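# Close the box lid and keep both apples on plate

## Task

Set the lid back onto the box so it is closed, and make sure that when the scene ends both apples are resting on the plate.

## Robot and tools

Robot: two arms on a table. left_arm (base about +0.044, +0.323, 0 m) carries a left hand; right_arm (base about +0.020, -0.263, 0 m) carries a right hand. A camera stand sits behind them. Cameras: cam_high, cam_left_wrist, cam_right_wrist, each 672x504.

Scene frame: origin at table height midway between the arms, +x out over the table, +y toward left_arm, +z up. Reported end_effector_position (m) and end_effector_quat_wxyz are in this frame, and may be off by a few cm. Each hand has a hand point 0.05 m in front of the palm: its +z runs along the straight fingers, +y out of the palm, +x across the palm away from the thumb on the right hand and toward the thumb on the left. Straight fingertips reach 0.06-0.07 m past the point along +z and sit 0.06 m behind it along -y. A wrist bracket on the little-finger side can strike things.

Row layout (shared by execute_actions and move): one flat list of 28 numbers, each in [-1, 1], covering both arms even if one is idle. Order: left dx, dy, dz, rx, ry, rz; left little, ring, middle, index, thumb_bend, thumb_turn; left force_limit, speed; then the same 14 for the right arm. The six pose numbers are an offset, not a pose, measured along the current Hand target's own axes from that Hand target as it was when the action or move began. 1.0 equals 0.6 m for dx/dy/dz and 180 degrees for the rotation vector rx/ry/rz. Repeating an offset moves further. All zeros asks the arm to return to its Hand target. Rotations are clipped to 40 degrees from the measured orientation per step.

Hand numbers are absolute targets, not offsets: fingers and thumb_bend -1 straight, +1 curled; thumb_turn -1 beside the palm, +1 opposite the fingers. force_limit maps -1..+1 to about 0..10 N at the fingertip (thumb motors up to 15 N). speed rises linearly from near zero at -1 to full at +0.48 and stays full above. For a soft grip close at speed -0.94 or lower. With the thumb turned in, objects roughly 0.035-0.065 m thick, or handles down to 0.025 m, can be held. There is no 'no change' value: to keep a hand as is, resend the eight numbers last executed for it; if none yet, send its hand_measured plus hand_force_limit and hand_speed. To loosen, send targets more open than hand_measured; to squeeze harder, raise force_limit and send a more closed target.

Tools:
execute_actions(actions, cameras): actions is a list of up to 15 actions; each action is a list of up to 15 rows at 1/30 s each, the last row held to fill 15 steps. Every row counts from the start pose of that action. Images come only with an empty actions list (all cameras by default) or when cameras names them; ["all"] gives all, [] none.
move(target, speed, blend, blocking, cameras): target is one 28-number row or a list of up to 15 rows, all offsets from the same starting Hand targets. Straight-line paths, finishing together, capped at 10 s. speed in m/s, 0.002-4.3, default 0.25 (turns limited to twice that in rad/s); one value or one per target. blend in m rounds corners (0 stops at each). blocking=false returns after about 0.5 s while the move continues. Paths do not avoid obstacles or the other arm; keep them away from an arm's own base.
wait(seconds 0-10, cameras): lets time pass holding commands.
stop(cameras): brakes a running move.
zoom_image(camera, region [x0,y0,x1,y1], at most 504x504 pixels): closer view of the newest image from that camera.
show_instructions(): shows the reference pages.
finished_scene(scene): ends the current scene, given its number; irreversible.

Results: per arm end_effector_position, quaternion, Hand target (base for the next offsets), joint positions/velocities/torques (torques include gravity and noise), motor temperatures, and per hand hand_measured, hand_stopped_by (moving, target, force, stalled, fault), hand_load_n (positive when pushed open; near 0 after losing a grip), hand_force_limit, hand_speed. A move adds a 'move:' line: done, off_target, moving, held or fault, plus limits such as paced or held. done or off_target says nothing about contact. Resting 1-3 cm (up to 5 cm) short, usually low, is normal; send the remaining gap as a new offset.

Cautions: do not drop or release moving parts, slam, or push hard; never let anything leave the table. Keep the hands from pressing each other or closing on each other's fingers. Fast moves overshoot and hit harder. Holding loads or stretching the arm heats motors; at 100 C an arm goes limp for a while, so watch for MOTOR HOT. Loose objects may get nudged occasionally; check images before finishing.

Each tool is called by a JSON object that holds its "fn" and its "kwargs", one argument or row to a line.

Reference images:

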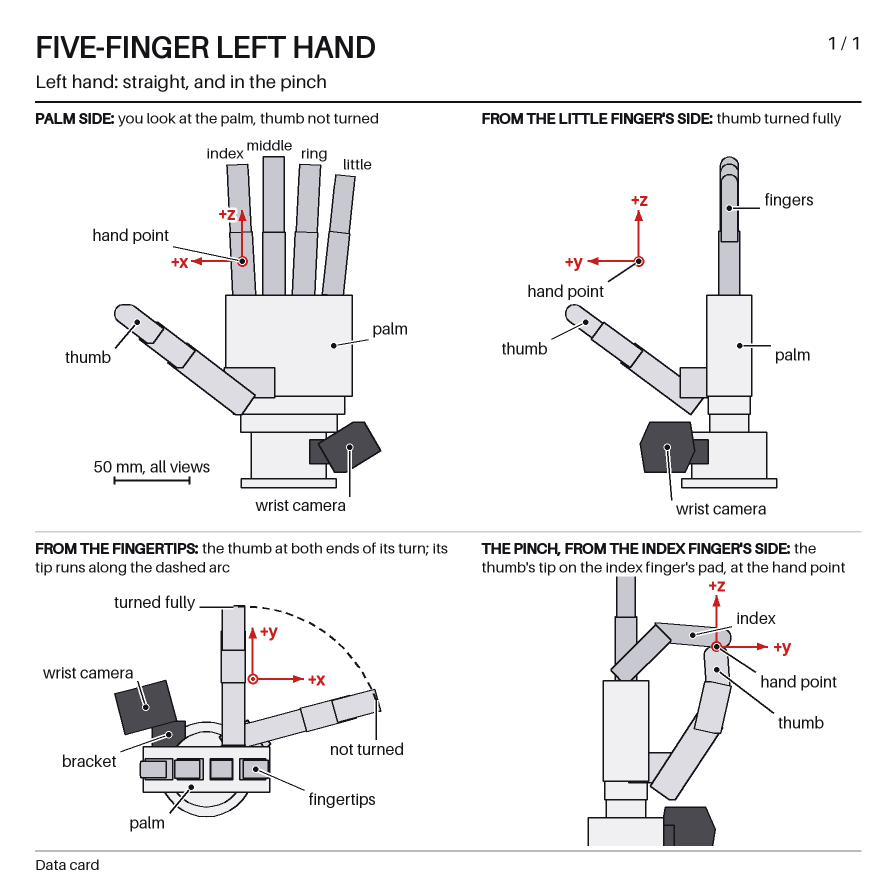

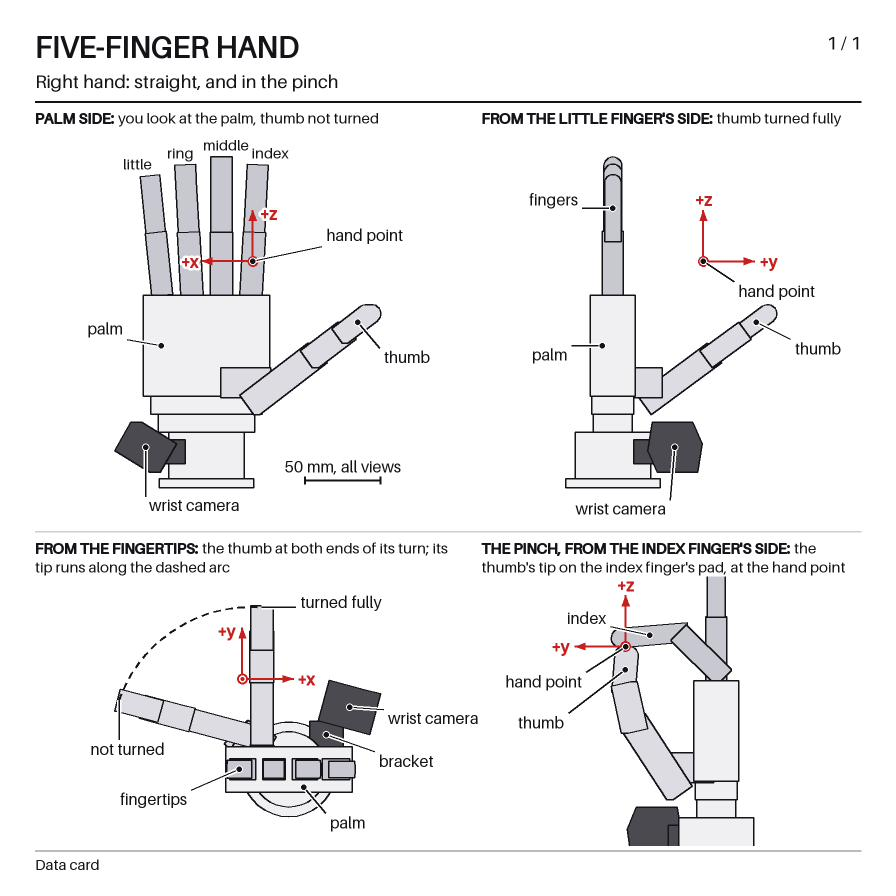

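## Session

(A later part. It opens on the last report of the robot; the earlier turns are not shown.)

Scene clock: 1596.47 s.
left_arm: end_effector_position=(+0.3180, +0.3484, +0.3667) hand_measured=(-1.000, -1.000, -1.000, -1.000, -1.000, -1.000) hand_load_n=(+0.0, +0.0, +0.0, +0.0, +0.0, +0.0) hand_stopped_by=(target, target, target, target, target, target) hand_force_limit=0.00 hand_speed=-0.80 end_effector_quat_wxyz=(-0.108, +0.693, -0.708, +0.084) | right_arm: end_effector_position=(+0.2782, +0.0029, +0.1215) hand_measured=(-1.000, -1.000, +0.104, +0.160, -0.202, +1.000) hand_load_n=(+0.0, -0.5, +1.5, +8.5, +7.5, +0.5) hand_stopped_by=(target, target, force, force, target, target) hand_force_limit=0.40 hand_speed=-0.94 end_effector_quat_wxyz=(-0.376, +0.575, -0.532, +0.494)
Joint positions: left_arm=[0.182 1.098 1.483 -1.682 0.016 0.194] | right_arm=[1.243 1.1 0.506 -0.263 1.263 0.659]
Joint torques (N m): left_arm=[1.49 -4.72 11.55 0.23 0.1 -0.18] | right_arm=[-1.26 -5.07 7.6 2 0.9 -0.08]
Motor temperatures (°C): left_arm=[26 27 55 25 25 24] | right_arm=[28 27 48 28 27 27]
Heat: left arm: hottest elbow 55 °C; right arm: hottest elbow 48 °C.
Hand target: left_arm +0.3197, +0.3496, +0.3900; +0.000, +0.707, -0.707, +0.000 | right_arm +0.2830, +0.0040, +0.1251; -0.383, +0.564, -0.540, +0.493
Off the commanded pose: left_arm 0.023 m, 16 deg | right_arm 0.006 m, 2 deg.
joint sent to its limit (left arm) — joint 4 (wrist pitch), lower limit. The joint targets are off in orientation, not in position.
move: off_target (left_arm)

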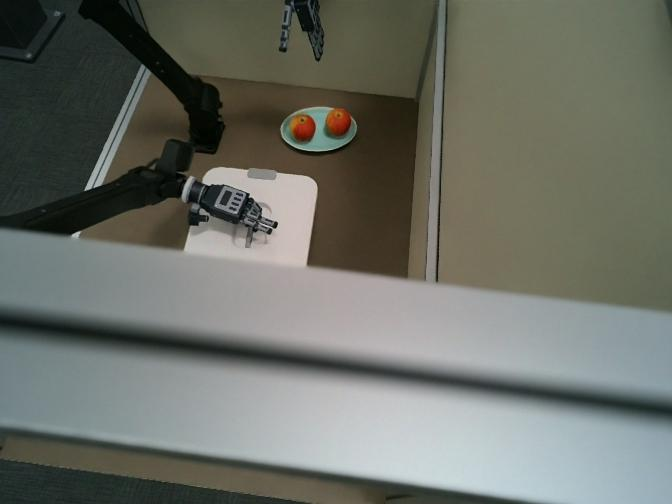

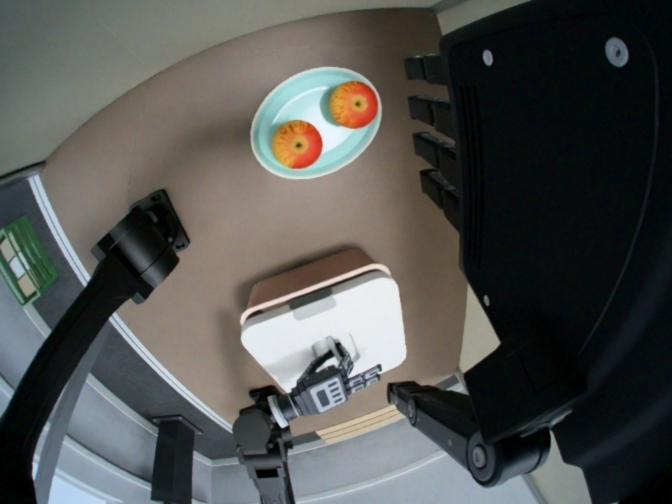

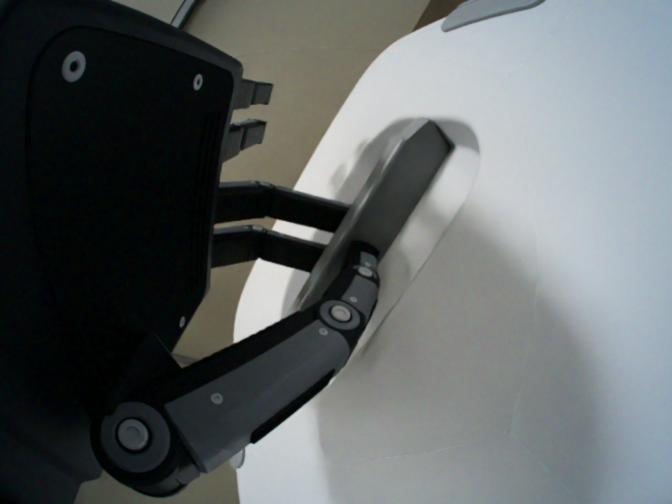

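{"fn": "move", "kwargs": {
  "target": [0,0,0,0,0,0,-1,-1,-1,-1,-1,-1,0,-0.8,-0.0024,0.0193,0.0044,0,0,0,-1,-1,0.45,0.45,-0.2,1,0.4,-0.94],
  "speed": 0.03,
  "cameras": ["cam_high","cam_left_wrist"]
}}

{"fn": "zoom_image", "kwargs": {
  "camera": "cam_left_wrist",
  "region": [225, 225, 425, 345]
}}

{"fn": "zoom_image", "kwargs": {
  "camera": "cam_high",
  "region": [170, 130, 350, 270]
}}

Scene clock: 1622.47 s.
left_arm: end_effector_position=(+0.3180, +0.3484, +0.3667) hand_measured=(-1.000, -1.000, -1.000, -1.000, -1.000, -1.000) hand_load_n=(+0.0, +0.0, +0.0, +0.0, +0.0, +0.0) hand_stopped_by=(target, target, target, target, target, target) hand_force_limit=0.00 hand_speed=-0.80 end_effector_quat_wxyz=(-0.108, +0.693, -0.708, +0.084) | right_arm: end_effector_position=(+0.2804, +0.0050, +0.1201) hand_measured=(-1.000, -1.000, +0.104, +0.160, -0.202, +1.000) hand_load_n=(+0.0, +0.0, +2.0, +8.5, +5.5, -0.5) hand_stopped_by=(target, target, force, force, target, target) hand_force_limit=0.40 hand_speed=-0.94 end_effector_quat_wxyz=(-0.385, +0.565, -0.537, +0.494)
Joint positions: left_arm=[0.182 1.098 1.483 -1.682 0.016 0.194] | right_arm=[1.243 1.112 0.495 -0.213 1.275 0.659]
Joint torques (N m): left_arm=[1.55 -4.89 11.55 0.18 0.11 -0.18] | right_arm=[-1.26 -3.84 6.79 1.96 0.34 -0.07]
Motor temperatures (°C): left_arm=[26 27 56 25 25 24] | right_arm=[28 27 47 28 26 27]
Heat: left arm: hottest elbow 56 °C; right arm: hottest elbow 47 °C.
Hand target: left_arm +0.3197, +0.3496, +0.3900; +0.000, +0.707, -0.707, +0.000 | right_arm +0.2830, +0.0038, +0.1130; -0.383, +0.564, -0.540, +0.493
Off the commanded pose: left_arm 0.023 m, 16 deg | right_arm 0.008 m, 0 deg.
joint sent to its limit (left arm) — joint 4 (wrist pitch), lower limit. The joint targets are off in orientation, not in position.
move: off_target (left_arm)
Images, in order (width x height): cam_high 672x504, cam_left_wrist 672x504.

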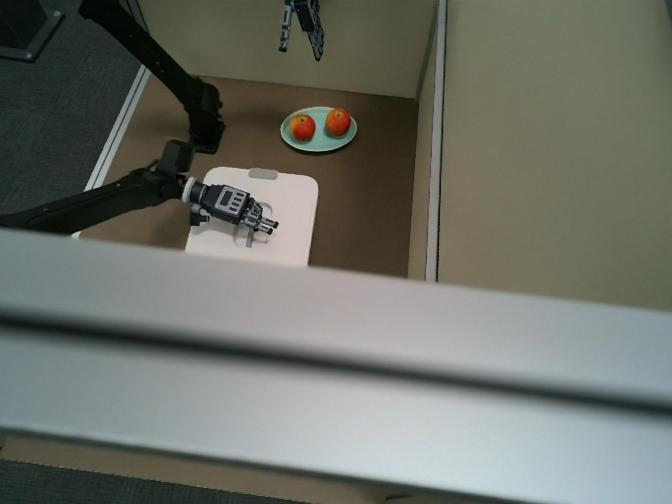

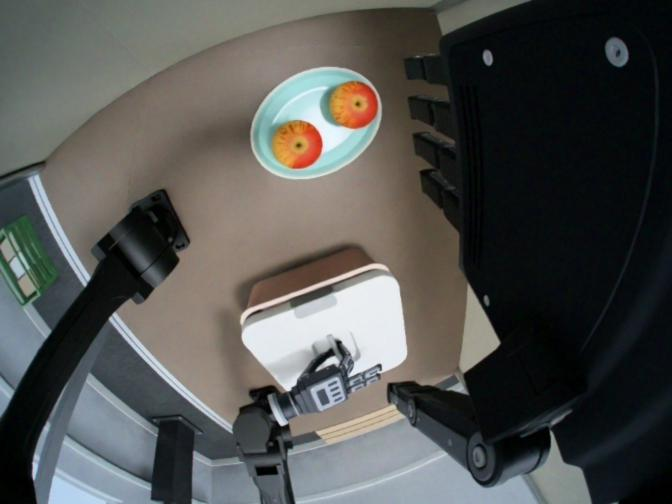

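Scaled by 2.520 from the camera's 672x504 image, which has a finer 960x720 frame.

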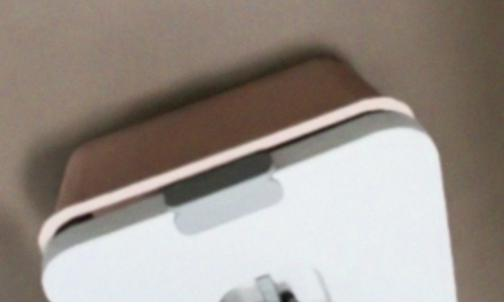

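Scaled by 2.800 from the camera's 672x504 image, which has a finer 960x720 frame.

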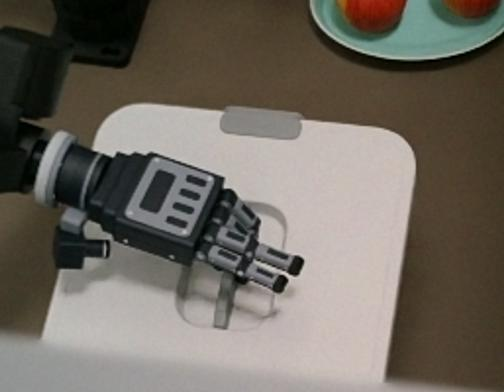

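{"fn": "move", "kwargs": {
  "target": [0,0,0,0,0,0,-1,-1,-1,-1,-1,-1,0,-0.8,-0.0022,0.0163,0.0038,0,0,0,-1,-1,0.45,0.45,-0.2,1,0.4,-0.94],
  "speed": 0.03,
  "cameras": ["cam_high","cam_left_wrist"]
}}

{"fn": "zoom_image", "kwargs": {
  "camera": "cam_left_wrist",
  "region": [225, 225, 425, 345]
}}

{"fn": "zoom_image", "kwargs": {
  "camera": "cam_high",
  "region": [170, 130, 350, 270]
}}

Scene clock: 1629.00 s.
left_arm: end_effector_position=(+0.3180, +0.3484, +0.3667) hand_measured=(-1.000, -1.000, -1.000, -1.000, -1.000, -1.000) hand_load_n=(+0.0, +0.0, +0.0, +0.0, +0.0, +0.0) hand_stopped_by=(target, target, target, target, target, target) hand_force_limit=0.00 hand_speed=-0.80 end_effector_quat_wxyz=(-0.108, +0.693, -0.708, +0.084) | right_arm: end_effector_position=(+0.2823, +0.0080, +0.1194) hand_measured=(-1.000, -1.000, +0.104, +0.160, -0.202, +1.000) hand_load_n=(+0.0, +0.0, +3.0, +8.5, +4.0, -1.5) hand_stopped_by=(target, target, force, force, target, target) hand_force_limit=0.40 hand_speed=-0.94 end_effector_quat_wxyz=(-0.393, +0.556, -0.542, +0.493)
Joint positions: left_arm=[0.182 1.098 1.483 -1.682 0.016 0.194] | right_arm=[1.243 1.125 0.489 -0.17 1.283 0.659]
Joint torques (N m): left_arm=[1.44 -4.78 11.52 0.25 0.11 -0.17] | right_arm=[-1.2 -3.02 6.01 1.76 -0.04 -0.05]
Motor temperatures (°C): left_arm=[26 27 56 25 25 24] | right_arm=[28 27 46 28 26 27]
Heat: left arm: hottest elbow 56 °C; right arm: hottest elbow 46 °C.
Hand target: left_arm +0.3197, +0.3496, +0.3900; +0.000, +0.707, -0.707, +0.000 | right_arm +0.2830, +0.0037, +0.1030; -0.383, +0.564, -0.540, +0.493
Off the commanded pose: left_arm 0.023 m, 16 deg | right_arm 0.017 m, 2 deg.
joint sent to its limit (left arm) — joint 4 (wrist pitch), lower limit. The joint targets are off in orientation, not in position.
move: off_target (left_arm, right_arm)
Images, in order (width x height): cam_high 672x504, cam_left_wrist 672x504.

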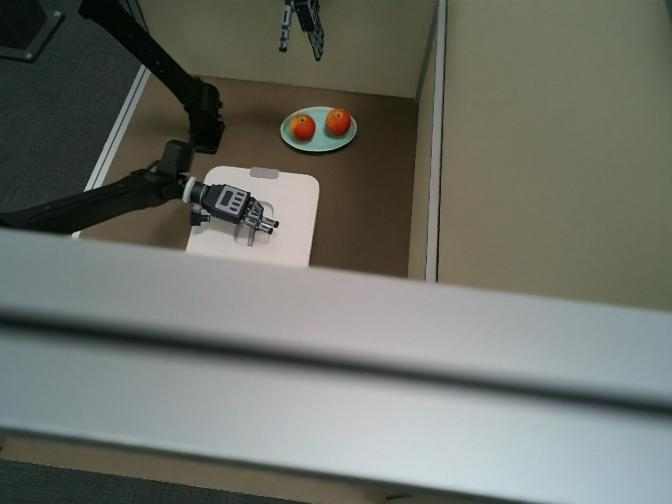

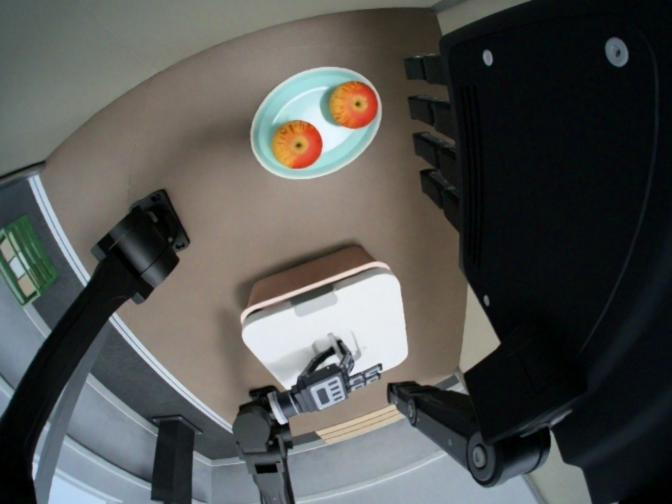

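Scaled by 2.520 from the camera's 672x504 image, which has a finer 960x720 frame.

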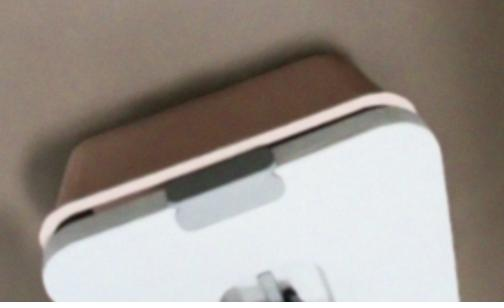

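Scaled by 2.800 from the camera's 672x504 image, which has a finer 960x720 frame.

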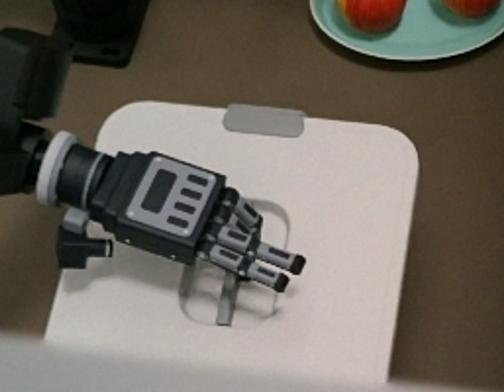

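{"fn": "move", "kwargs": {
  "target": [0,0,0,0,0,0,-1,-1,-1,-1,-1,-1,0,-0.8,-0.0175,-0.017,-0.0053,0,0,0,-1,-1,0.45,0.45,-0.2,1,0.4,-0.94],
  "speed": 0.03,
  "cameras": ["cam_high","cam_left_wrist"]
}}

{"fn": "zoom_image", "kwargs": {
  "camera": "cam_left_wrist",
  "region": [225, 225, 425, 345]
}}

{"fn": "zoom_image", "kwargs": {
  "camera": "cam_high",
  "region": [170, 130, 350, 270]
}}

Scene clock: 1673.47 s.
left_arm: end_effector_position=(+0.3180, +0.3484, +0.3667) hand_measured=(-1.000, -1.000, -1.000, -1.000, -1.000, -1.000) hand_load_n=(+0.0, +0.0, +0.0, +0.0, +0.0, +0.0) hand_stopped_by=(target, target, target, target, target, target) hand_force_limit=0.00 hand_speed=-0.80 end_effector_quat_wxyz=(-0.108, +0.693, -0.708, +0.084) | right_arm: end_effector_position=(+0.2833, +0.0068, +0.1188) hand_measured=(-1.000, -1.000, +0.104, +0.160, -0.202, +1.000) hand_load_n=(+0.0, +0.0, +3.5, +7.5, +3.5, -2.0) hand_stopped_by=(target, target, force, force, target, target) hand_force_limit=0.40 hand_speed=-0.94 end_effector_quat_wxyz=(-0.391, +0.552, -0.543, +0.498)
Joint positions: left_arm=[0.182 1.098 1.483 -1.682 0.016 0.194] | right_arm=[1.243 1.133 0.493 -0.18 1.296 0.673]
Joint torques (N m): left_arm=[1.61 -4.6 11.52 0.21 0.11 -0.18] | right_arm=[-0.15 -2.49 8.9 0.25 -0.23 0.07]
Motor temperatures (°C): left_arm=[26 27 56 25 25 24] | right_arm=[28 27 43 28 25 27]
Heat: left arm: hottest elbow 56 °C; right arm: hottest elbow 43 °C.
Hand target: left_arm +0.3197, +0.3496, +0.3900; +0.000, +0.707, -0.707, +0.000 | right_arm +0.2831, +0.0156, +0.1121; -0.383, +0.564, -0.540, +0.493
Off the commanded pose: left_arm 0.023 m, 16 deg | right_arm 0.011 m, 2 deg.
joint sent to its limit (left arm) — joint 4 (wrist pitch), lower limit. The joint targets are off in orientation, not in position.
move: off_target (left_arm, right_arm)
Images, in order (width x height): cam_high 672x504, cam_left_wrist 672x504.

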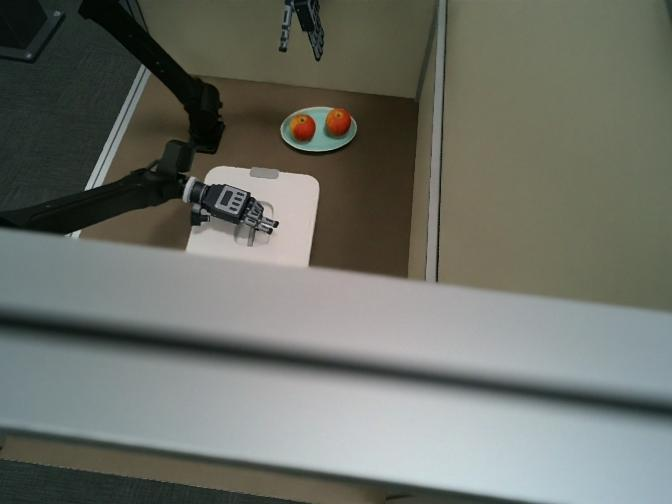

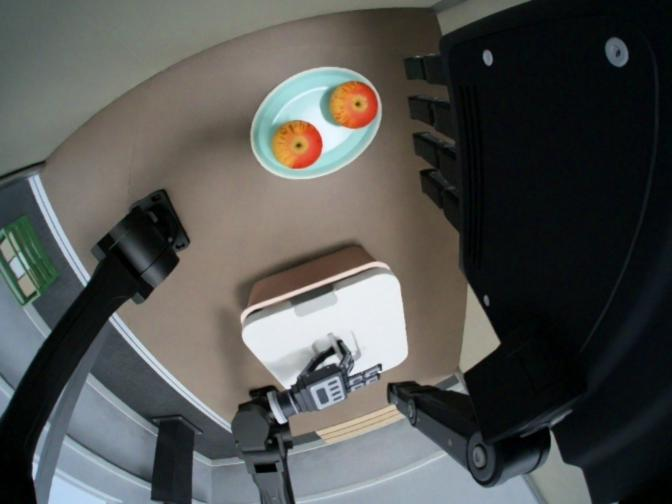

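Scaled by 2.520 from the camera's 672x504 image, which has a finer 960x720 frame.

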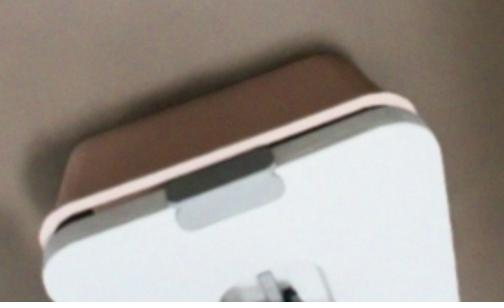

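Scaled by 2.800 from the camera's 672x504 image, which has a finer 960x720 frame.

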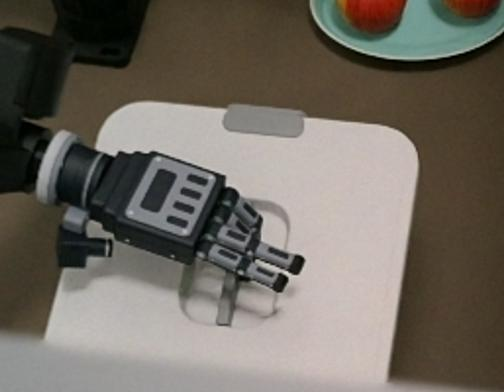

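{"fn": "execute_actions", "kwargs": {
  "actions": []
}}

Scene clock: 1700.97 s.
left_arm: end_effector_position=(+0.3180, +0.3484, +0.3667) hand_measured=(-1.000, -1.000, -1.000, -1.000, -1.000, -1.000) hand_load_n=(+0.0, +0.0, +0.0, +0.0, +0.0, +0.0) hand_stopped_by=(target, target, target, target, target, target) hand_force_limit=0.00 hand_speed=-0.80 end_effector_quat_wxyz=(-0.108, +0.693, -0.708, +0.084) | right_arm: end_effector_position=(+0.2833, +0.0068, +0.1188) hand_measured=(-1.000, -1.000, +0.104, +0.160, -0.202, +1.000) hand_load_n=(+0.0, +0.0, +3.5, +8.0, +3.5, -2.0) hand_stopped_by=(target, target, force, force, target, target) hand_force_limit=0.40 hand_speed=-0.94 end_effector_quat_wxyz=(-0.391, +0.552, -0.543, +0.498)
Joint positions: left_arm=[0.182 1.098 1.483 -1.682 0.016 0.194] | right_arm=[1.243 1.133 0.493 -0.18 1.296 0.673]
Joint velocities: within noise
Joint torques (N m): left_arm=[1.49 -4.89 11.55 0.18 0.1 -0.2] | right_arm=[-0.09 -2.49 8.9 0.38 -0.23 0.02]
Motor temperatures (°C): left_arm=[26 27 56 25 25 24] | right_arm=[28 27 45 28 25 27]
Heat: left arm: hottest elbow 56 °C; right arm: hottest elbow 45 °C.
Hand target: left_arm +0.3197, +0.3496, +0.3900; +0.000, +0.707, -0.707, +0.000 | right_arm +0.2831, +0.0157, +0.1121; -0.383, +0.564, -0.540, +0.493
Off the commanded pose: left_arm 0.023 m, 16 deg | right_arm 0.011 m, 2 deg.

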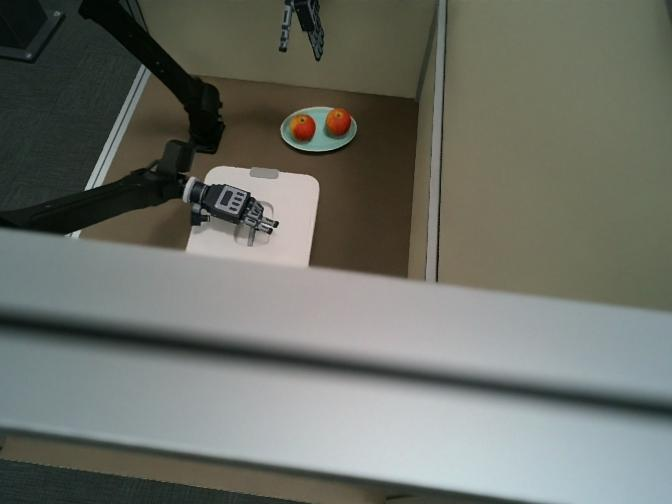

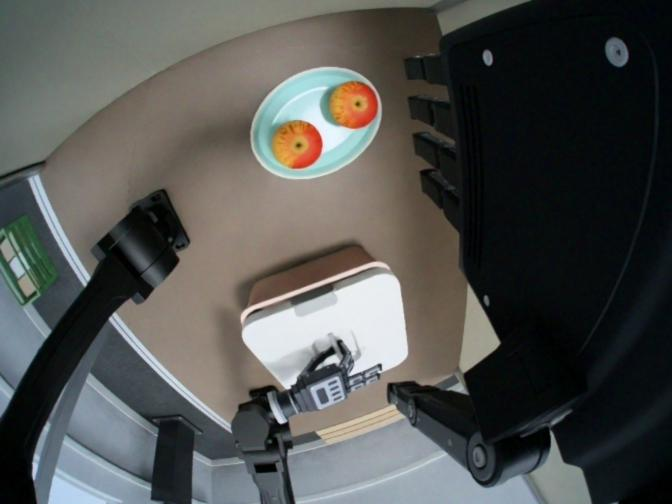

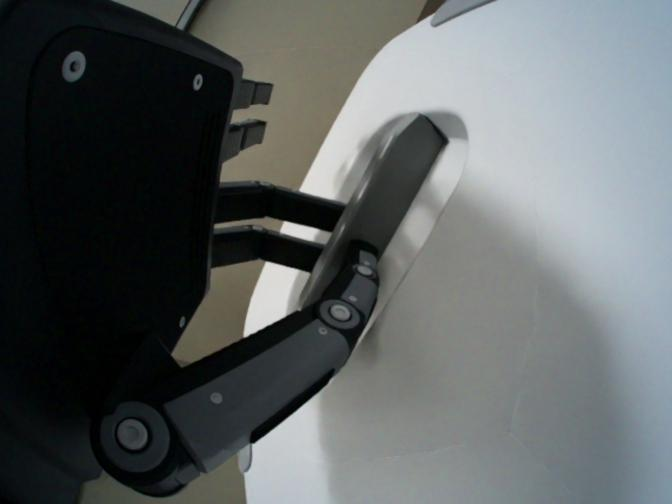

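{"fn": "zoom_image", "kwargs": {
  "camera": "cam_left_wrist",
  "region": [220, 230, 430, 390]
}}

{"fn": "zoom_image", "kwargs": {
  "camera": "cam_high",
  "region": [170, 150, 340, 280]
}}

Scaled by 2.400 from the camera's 672x504 image, which has a finer 960x720 frame.

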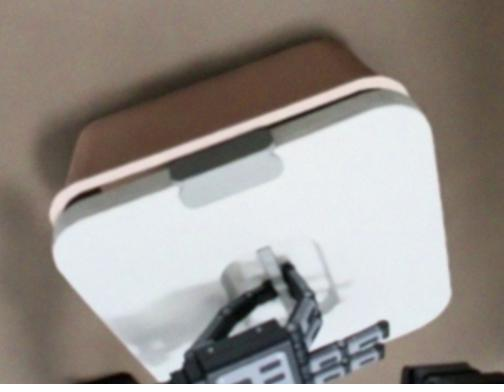

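Scaled by 2.965 from the camera's 672x504 image, which has a finer 960x720 frame.

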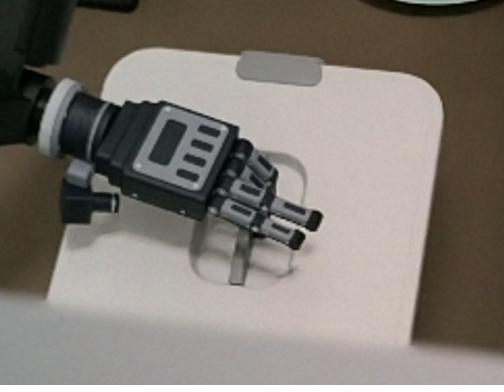

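{"fn": "move", "kwargs": {
  "target": [0,0,0,0,0,0,-1,-1,-1,-1,-1,-1,0,-0.8,0,0,0,0,0,0,-1,-1,-0.1,-0.1,-0.2,1,0.4,-0.96],
  "cameras": ["all"]
}}

Scene clock: 1732.37 s.
left_arm: end_effector_position=(+0.3180, +0.3484, +0.3667) hand_measured=(-1.000, -1.000, -1.000, -1.000, -1.000, -1.000) hand_load_n=(+0.0, +0.0, +0.0, +0.0, +0.0, +0.0) hand_stopped_by=(target, target, target, target, target, target) hand_force_limit=0.00 hand_speed=-0.80 end_effector_quat_wxyz=(-0.108, +0.693, -0.708, +0.084) | right_arm: end_effector_position=(+0.2830, +0.0074, +0.1166) hand_measured=(-1.000, -1.000, -0.100, -0.100, -0.200, +1.000) hand_load_n=(+0.0, +0.0, +0.0, +0.0, -2.0, -2.0) hand_stopped_by=(target, target, target, target, target, target) hand_force_limit=0.40 hand_speed=-0.96 end_effector_quat_wxyz=(-0.390, +0.554, -0.543, +0.497)
Joint positions: left_arm=[0.182 1.098 1.483 -1.682 0.016 0.194] | right_arm=[1.243 1.14 0.493 -0.18 1.292 0.676]
Joint torques (N m): left_arm=[1.55 -4.89 11.59 0.23 0.1 -0.19] | right_arm=[-0.15 -3.02 8.87 0.4 -0.08 -0.01]
Motor temperatures (°C): left_arm=[26 27 56 25 25 24] | right_arm=[28 27 46 28 25 27]
Heat: left arm: hottest elbow 56 °C; right arm: hottest elbow 46 °C.
Hand target: left_arm +0.3197, +0.3496, +0.3900; +0.000, +0.707, -0.707, +0.000 | right_arm +0.2830, +0.0157, +0.1120; -0.383, +0.564, -0.540, +0.493
Off the commanded pose: left_arm 0.023 m, 16 deg | right_arm 0.009 m, 2 deg.
joint sent to its limit (left arm) — joint 4 (wrist pitch), lower limit. The joint targets are off in orientation, not in position.
move: off_target (left_arm)

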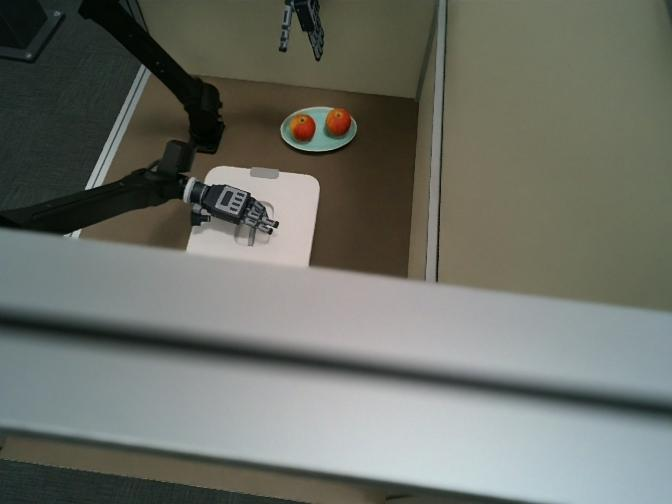

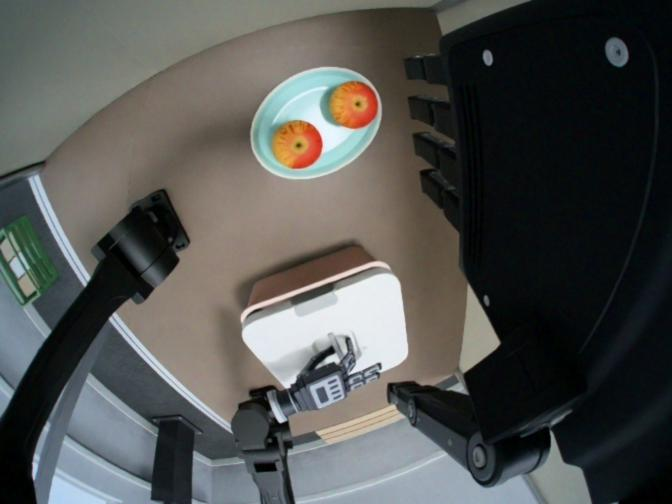

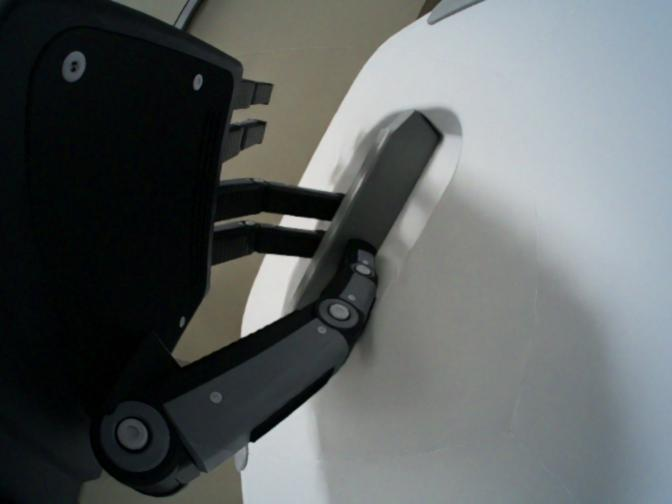

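{"fn": "zoom_image", "kwargs": {
  "camera": "cam_left_wrist",
  "region": [220, 230, 430, 390]
}}

{"fn": "zoom_image", "kwargs": {
  "camera": "cam_high",
  "region": [170, 150, 340, 280]
}}

Scaled by 2.400 from the camera's 672x504 image, which has a finer 960x720 frame.

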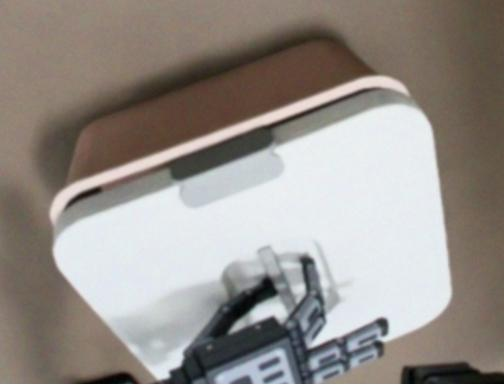

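Scaled by 2.965 from the camera's 672x504 image, which has a finer 960x720 frame.

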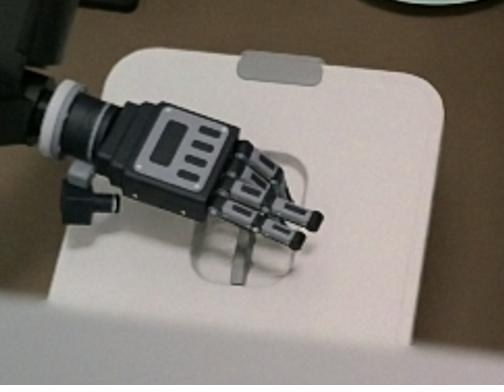

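{"fn": "zoom_image", "kwargs": {
  "camera": "cam_left_wrist",
  "region": [236, 250, 336, 330]
}}

{"fn": "zoom_image", "kwargs": {
  "camera": "cam_left_wrist",
  "region": [320, 240, 420, 320]
}}

Scaled by 5.040 from the camera's 672x504 image, which has a finer 960x720 frame.

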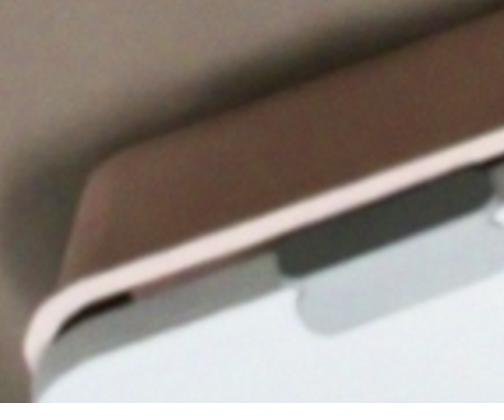

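Scaled by 5.040 from the camera's 672x504 image, which has a finer 960x720 frame.

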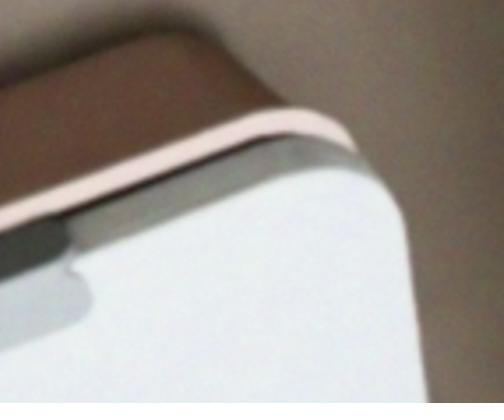

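{"fn": "move", "kwargs": {
  "target": [0,0,0,0,0,0,-1,-1,-1,-1,-1,-1,0,-0.8,0.0191,-0.1285,-0.0292,0,0,0,-1,-1,-0.25,-0.25,-0.2,1,0.4,-0.9],
  "speed": 0.06,
  "cameras": ["all"]
}}

Scene clock: 1765.47 s.
left_arm: end_effector_position=(+0.3180, +0.3484, +0.3667) hand_measured=(-1.000, -1.000, -1.000, -1.000, -1.000, -1.000) hand_load_n=(+0.0, +0.0, +0.0, +0.0, +0.0, +0.0) hand_stopped_by=(target, target, target, target, target, target) hand_force_limit=0.00 hand_speed=-0.80 end_effector_quat_wxyz=(-0.108, +0.693, -0.708, +0.084) | right_arm: end_effector_position=(+0.2783, -0.0013, +0.1652) hand_measured=(-1.000, -1.000, -0.250, -0.250, -0.200, +1.000) hand_load_n=(+0.0, +0.0, +0.0, +0.0, +0.0, +0.0) hand_stopped_by=(target, target, target, target, target, target) hand_force_limit=0.40 hand_speed=-0.90 end_effector_quat_wxyz=(-0.363, +0.578, -0.529, +0.504)
Joint positions: left_arm=[0.182 1.098 1.483 -1.682 0.016 0.194] | right_arm=[1.243 1.025 0.598 -0.476 1.276 0.677]
Joint torques (N m): left_arm=[1.49 -4.78 11.52 0.24 0.1 -0.17] | right_arm=[-0.15 -5.3 12.34 0.54 0.69 -0.03]
Motor temperatures (°C): left_arm=[26 27 56 25 25 24] | right_arm=[28 27 47 28 25 27]
Heat: left arm: hottest elbow 56 °C; right arm: hottest elbow 47 °C.
Hand target: left_arm +0.3197, +0.3496, +0.3900; +0.000, +0.707, -0.707, +0.000 | right_arm +0.2831, +0.0156, +0.1920; -0.383, +0.564, -0.540, +0.493
Off the commanded pose: left_arm 0.023 m, 16 deg | right_arm 0.032 m, 3 deg.
joint sent to its limit (left arm) — joint 4 (wrist pitch), lower limit. The joint targets are off in orientation, not in position.
move: off_target (left_arm, right_arm)

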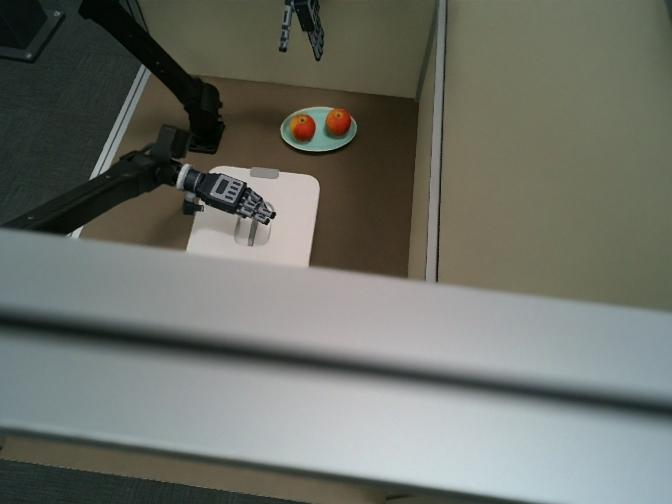

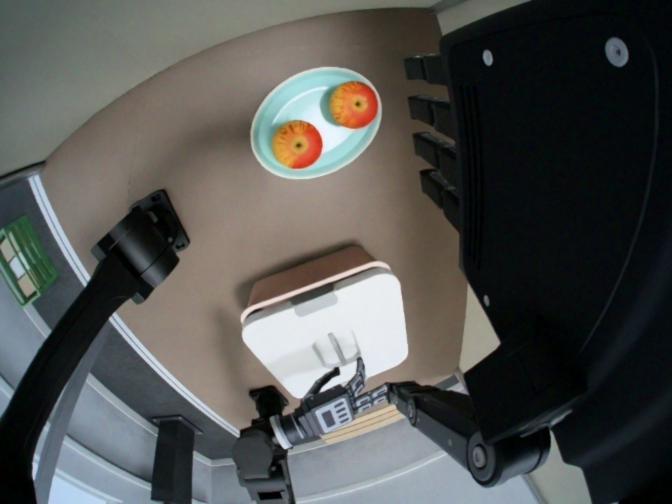

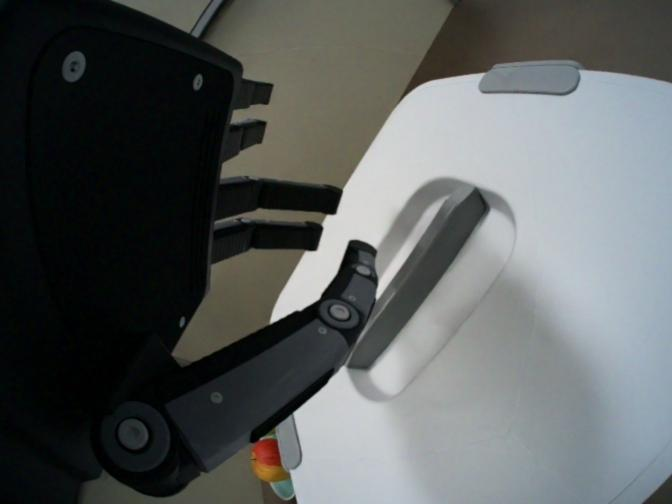

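{"fn": "zoom_image", "kwargs": {
  "camera": "cam_left_wrist",
  "region": [220, 230, 430, 410]
}}

{"fn": "zoom_image", "kwargs": {
  "camera": "cam_high",
  "region": [170, 150, 340, 280]
}}

{"fn": "zoom_image", "kwargs": {
  "camera": "cam_right_wrist",
  "region": [400, 20, 672, 220]
}}

Scaled by 2.400 from the camera's 672x504 image, which has a finer 960x720 frame.

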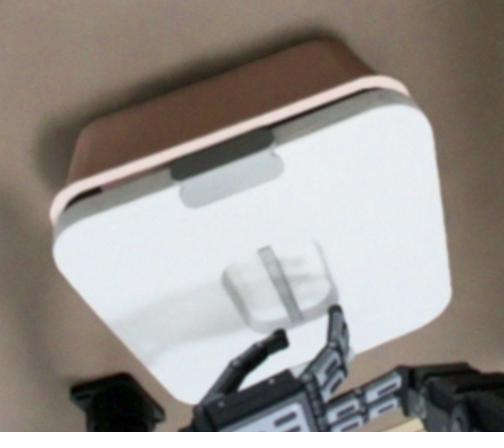

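Scaled by 2.965 from the camera's 672x504 image, which has a finer 960x720 frame.

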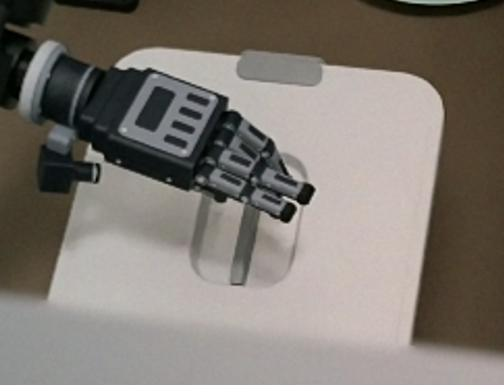

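Scaled by 1.853 from the camera's 672x504 image, which has a finer 960x720 frame.

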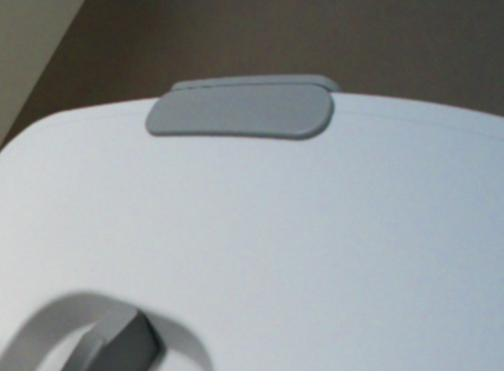

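{"fn": "zoom_image", "kwargs": {
  "camera": "cam_right_wrist",
  "region": [330, 160, 530, 400]
}}

{"fn": "zoom_image", "kwargs": {
  "camera": "cam_left_wrist",
  "region": [300, 320, 420, 410]
}}

Scaled by 2.100 from the camera's 672x504 image, which has a finer 960x720 frame.

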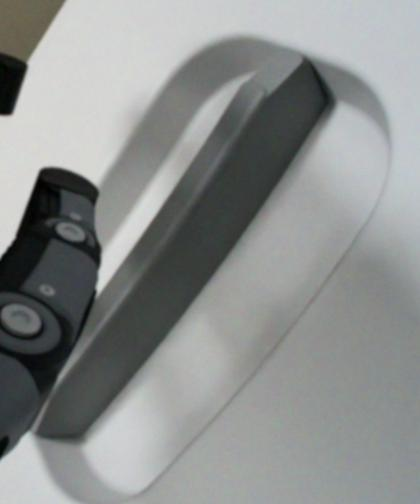

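Scaled by 4.200 from the camera's 672x504 image, which has a finer 960x720 frame.

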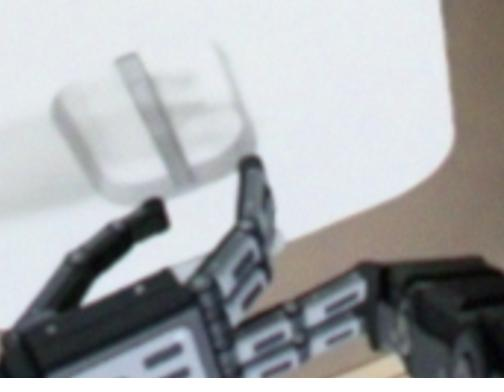

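{"fn": "move", "kwargs": {
  "target": [0,0,0,0,0,0,-1,-1,-1,-1,-1,-1,0,-0.8,-0.0072,0.0043,-0.0082,-0.0111,-0.0222,0.0416,-1,-1,-0.25,-0.25,-0.2,1,0.4,-0.9],
  "speed": 0.08,
  "cameras": ["cam_right_wrist"]
}}

Scene clock: 1897.30 s.
left_arm: end_effector_position=(+0.3180, +0.3484, +0.3667) hand_measured=(-1.000, -1.000, -1.000, -1.000, -1.000, -1.000) hand_load_n=(+0.0, +0.0, +0.0, +0.0, +0.0, +0.0) hand_stopped_by=(target, target, target, target, target, target) hand_force_limit=0.00 hand_speed=-0.80 end_effector_quat_wxyz=(-0.108, +0.693, -0.708, +0.084) | right_arm: end_effector_position=(+0.2722, +0.0151, +0.1777) hand_measured=(-1.000, -1.000, -0.250, -0.250, -0.200, +1.000) hand_load_n=(+0.0, +0.0, +0.0, +0.0, +0.0, +0.0) hand_stopped_by=(target, target, target, target, target, target) hand_force_limit=0.40 hand_speed=-0.90 end_effector_quat_wxyz=(-0.408, +0.568, -0.559, +0.446)
Joint positions: left_arm=[0.182 1.098 1.483 -1.682 0.016 0.194] | right_arm=[1.243 0.964 0.598 -0.45 1.192 0.727]
Joint torques (N m): left_arm=[1.61 -5.07 11.56 0.25 0.09 -0.18] | right_arm=[-1.38 -4.95 9.44 1.95 0.58 -0.01]
Motor temperatures (°C): left_arm=[26 27 56 25 25 24] | right_arm=[28 27 52 28 25 27]
Heat: left arm: hottest elbow 56 °C; right arm: hottest elbow 52 °C.
Hand target: left_arm +0.3197, +0.3496, +0.3900; +0.000, +0.707, -0.707, +0.000 | right_arm +0.2781, +0.0200, +0.1898; -0.423, +0.551, -0.571, +0.438
Off the commanded pose: left_arm 0.023 m, 16 deg | right_arm 0.014 m, 3 deg.
joint sent to its limit (left arm) — joint 4 (wrist pitch), lower limit. The joint targets are off in orientation, not in position.
move: off_target (left_arm, right_arm)
Images, in order (width x height): cam_right_wrist 672x504.

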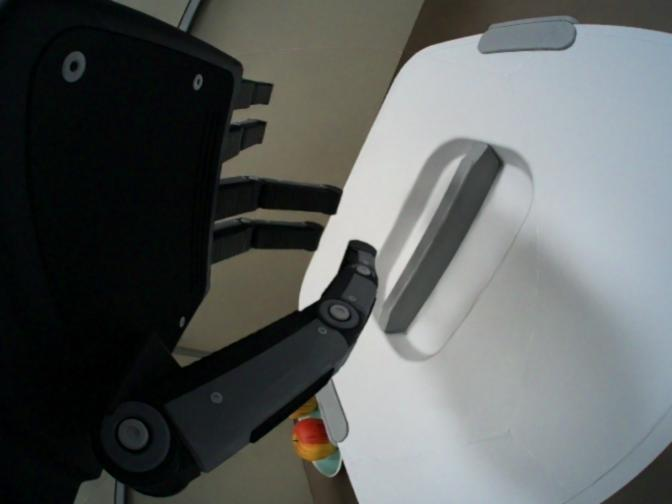

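{"fn": "zoom_image", "kwargs": {
  "camera": "cam_right_wrist",
  "region": [360, 120, 560, 380]
}}

Scaled by 1.938 from the camera's 672x504 image, which has a finer 960x720 frame.

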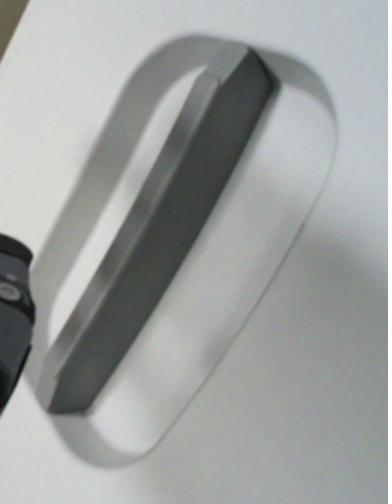

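{"fn": "move", "kwargs": {
  "target": [0,0,0,0,0,0,-1,-1,-1,-1,-1,-1,0,-0.8,-0.0067,0.0718,0.0205,0,0,0,-1,-1,-0.25,-0.25,-0.2,1,0.4,-0.9],
  "speed": 0.08,
  "cameras": ["cam_right_wrist"]
}}

Scene clock: 1960.50 s.
left_arm: end_effector_position=(+0.3180, +0.3484, +0.3667) hand_measured=(-1.000, -1.000, -1.000, -1.000, -1.000, -1.000) hand_load_n=(+0.0, +0.0, +0.0, +0.0, -0.5, +0.0) hand_stopped_by=(target, target, target, target, target, target) hand_force_limit=0.00 hand_speed=-0.80 end_effector_quat_wxyz=(-0.108, +0.693, -0.708, +0.084) | right_arm: end_effector_position=(+0.2749, +0.0239, +0.1439) hand_measured=(-1.000, -1.000, -0.250, -0.250, -0.200, +1.000) hand_load_n=(+0.0, +0.0, +0.0, +0.0, +0.0, +0.0) hand_stopped_by=(target, target, target, target, target, target) hand_force_limit=0.40 hand_speed=-0.90 end_effector_quat_wxyz=(-0.418, +0.560, -0.565, +0.440)
Joint positions: left_arm=[0.182 1.098 1.483 -1.682 0.016 0.194] | right_arm=[1.243 1.041 0.535 -0.288 1.192 0.736]
Joint torques (N m): left_arm=[1.38 -4.78 11.45 0.25 0.1 -0.17] | right_arm=[-1.26 -4.72 7.79 2.04 0.61 -0.06]
Motor temperatures (°C): left_arm=[26 27 57 25 25 24] | right_arm=[28 27 49 28 25 27]
Heat: left arm: hottest elbow 57 °C; right arm: hottest elbow 49 °C.
Hand target: left_arm +0.3197, +0.3496, +0.3900; +0.000, +0.707, -0.707, +0.000 | right_arm +0.2789, +0.0240, +0.1452; -0.423, +0.551, -0.571, +0.438
Off the commanded pose: left_arm 0.023 m, 16 deg | right_arm 0.004 m, 1 deg.
joint sent to its limit (left arm) — joint 4 (wrist pitch), lower limit. The joint targets are off in orientation, not in position.
move: off_target (left_arm)
Images, in order (width x height): cam_right_wrist 672x504.

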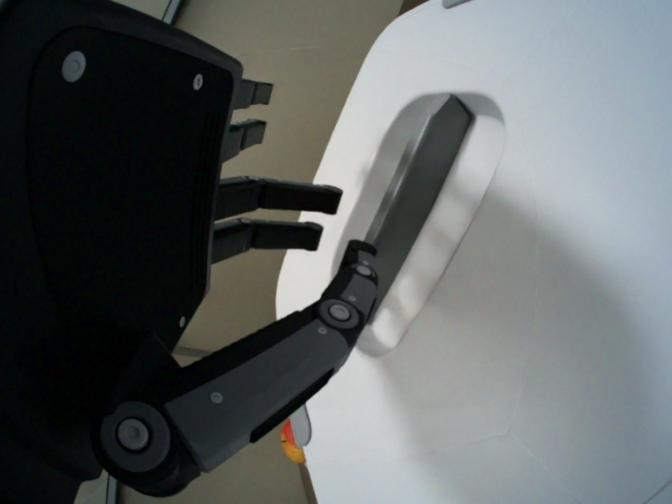

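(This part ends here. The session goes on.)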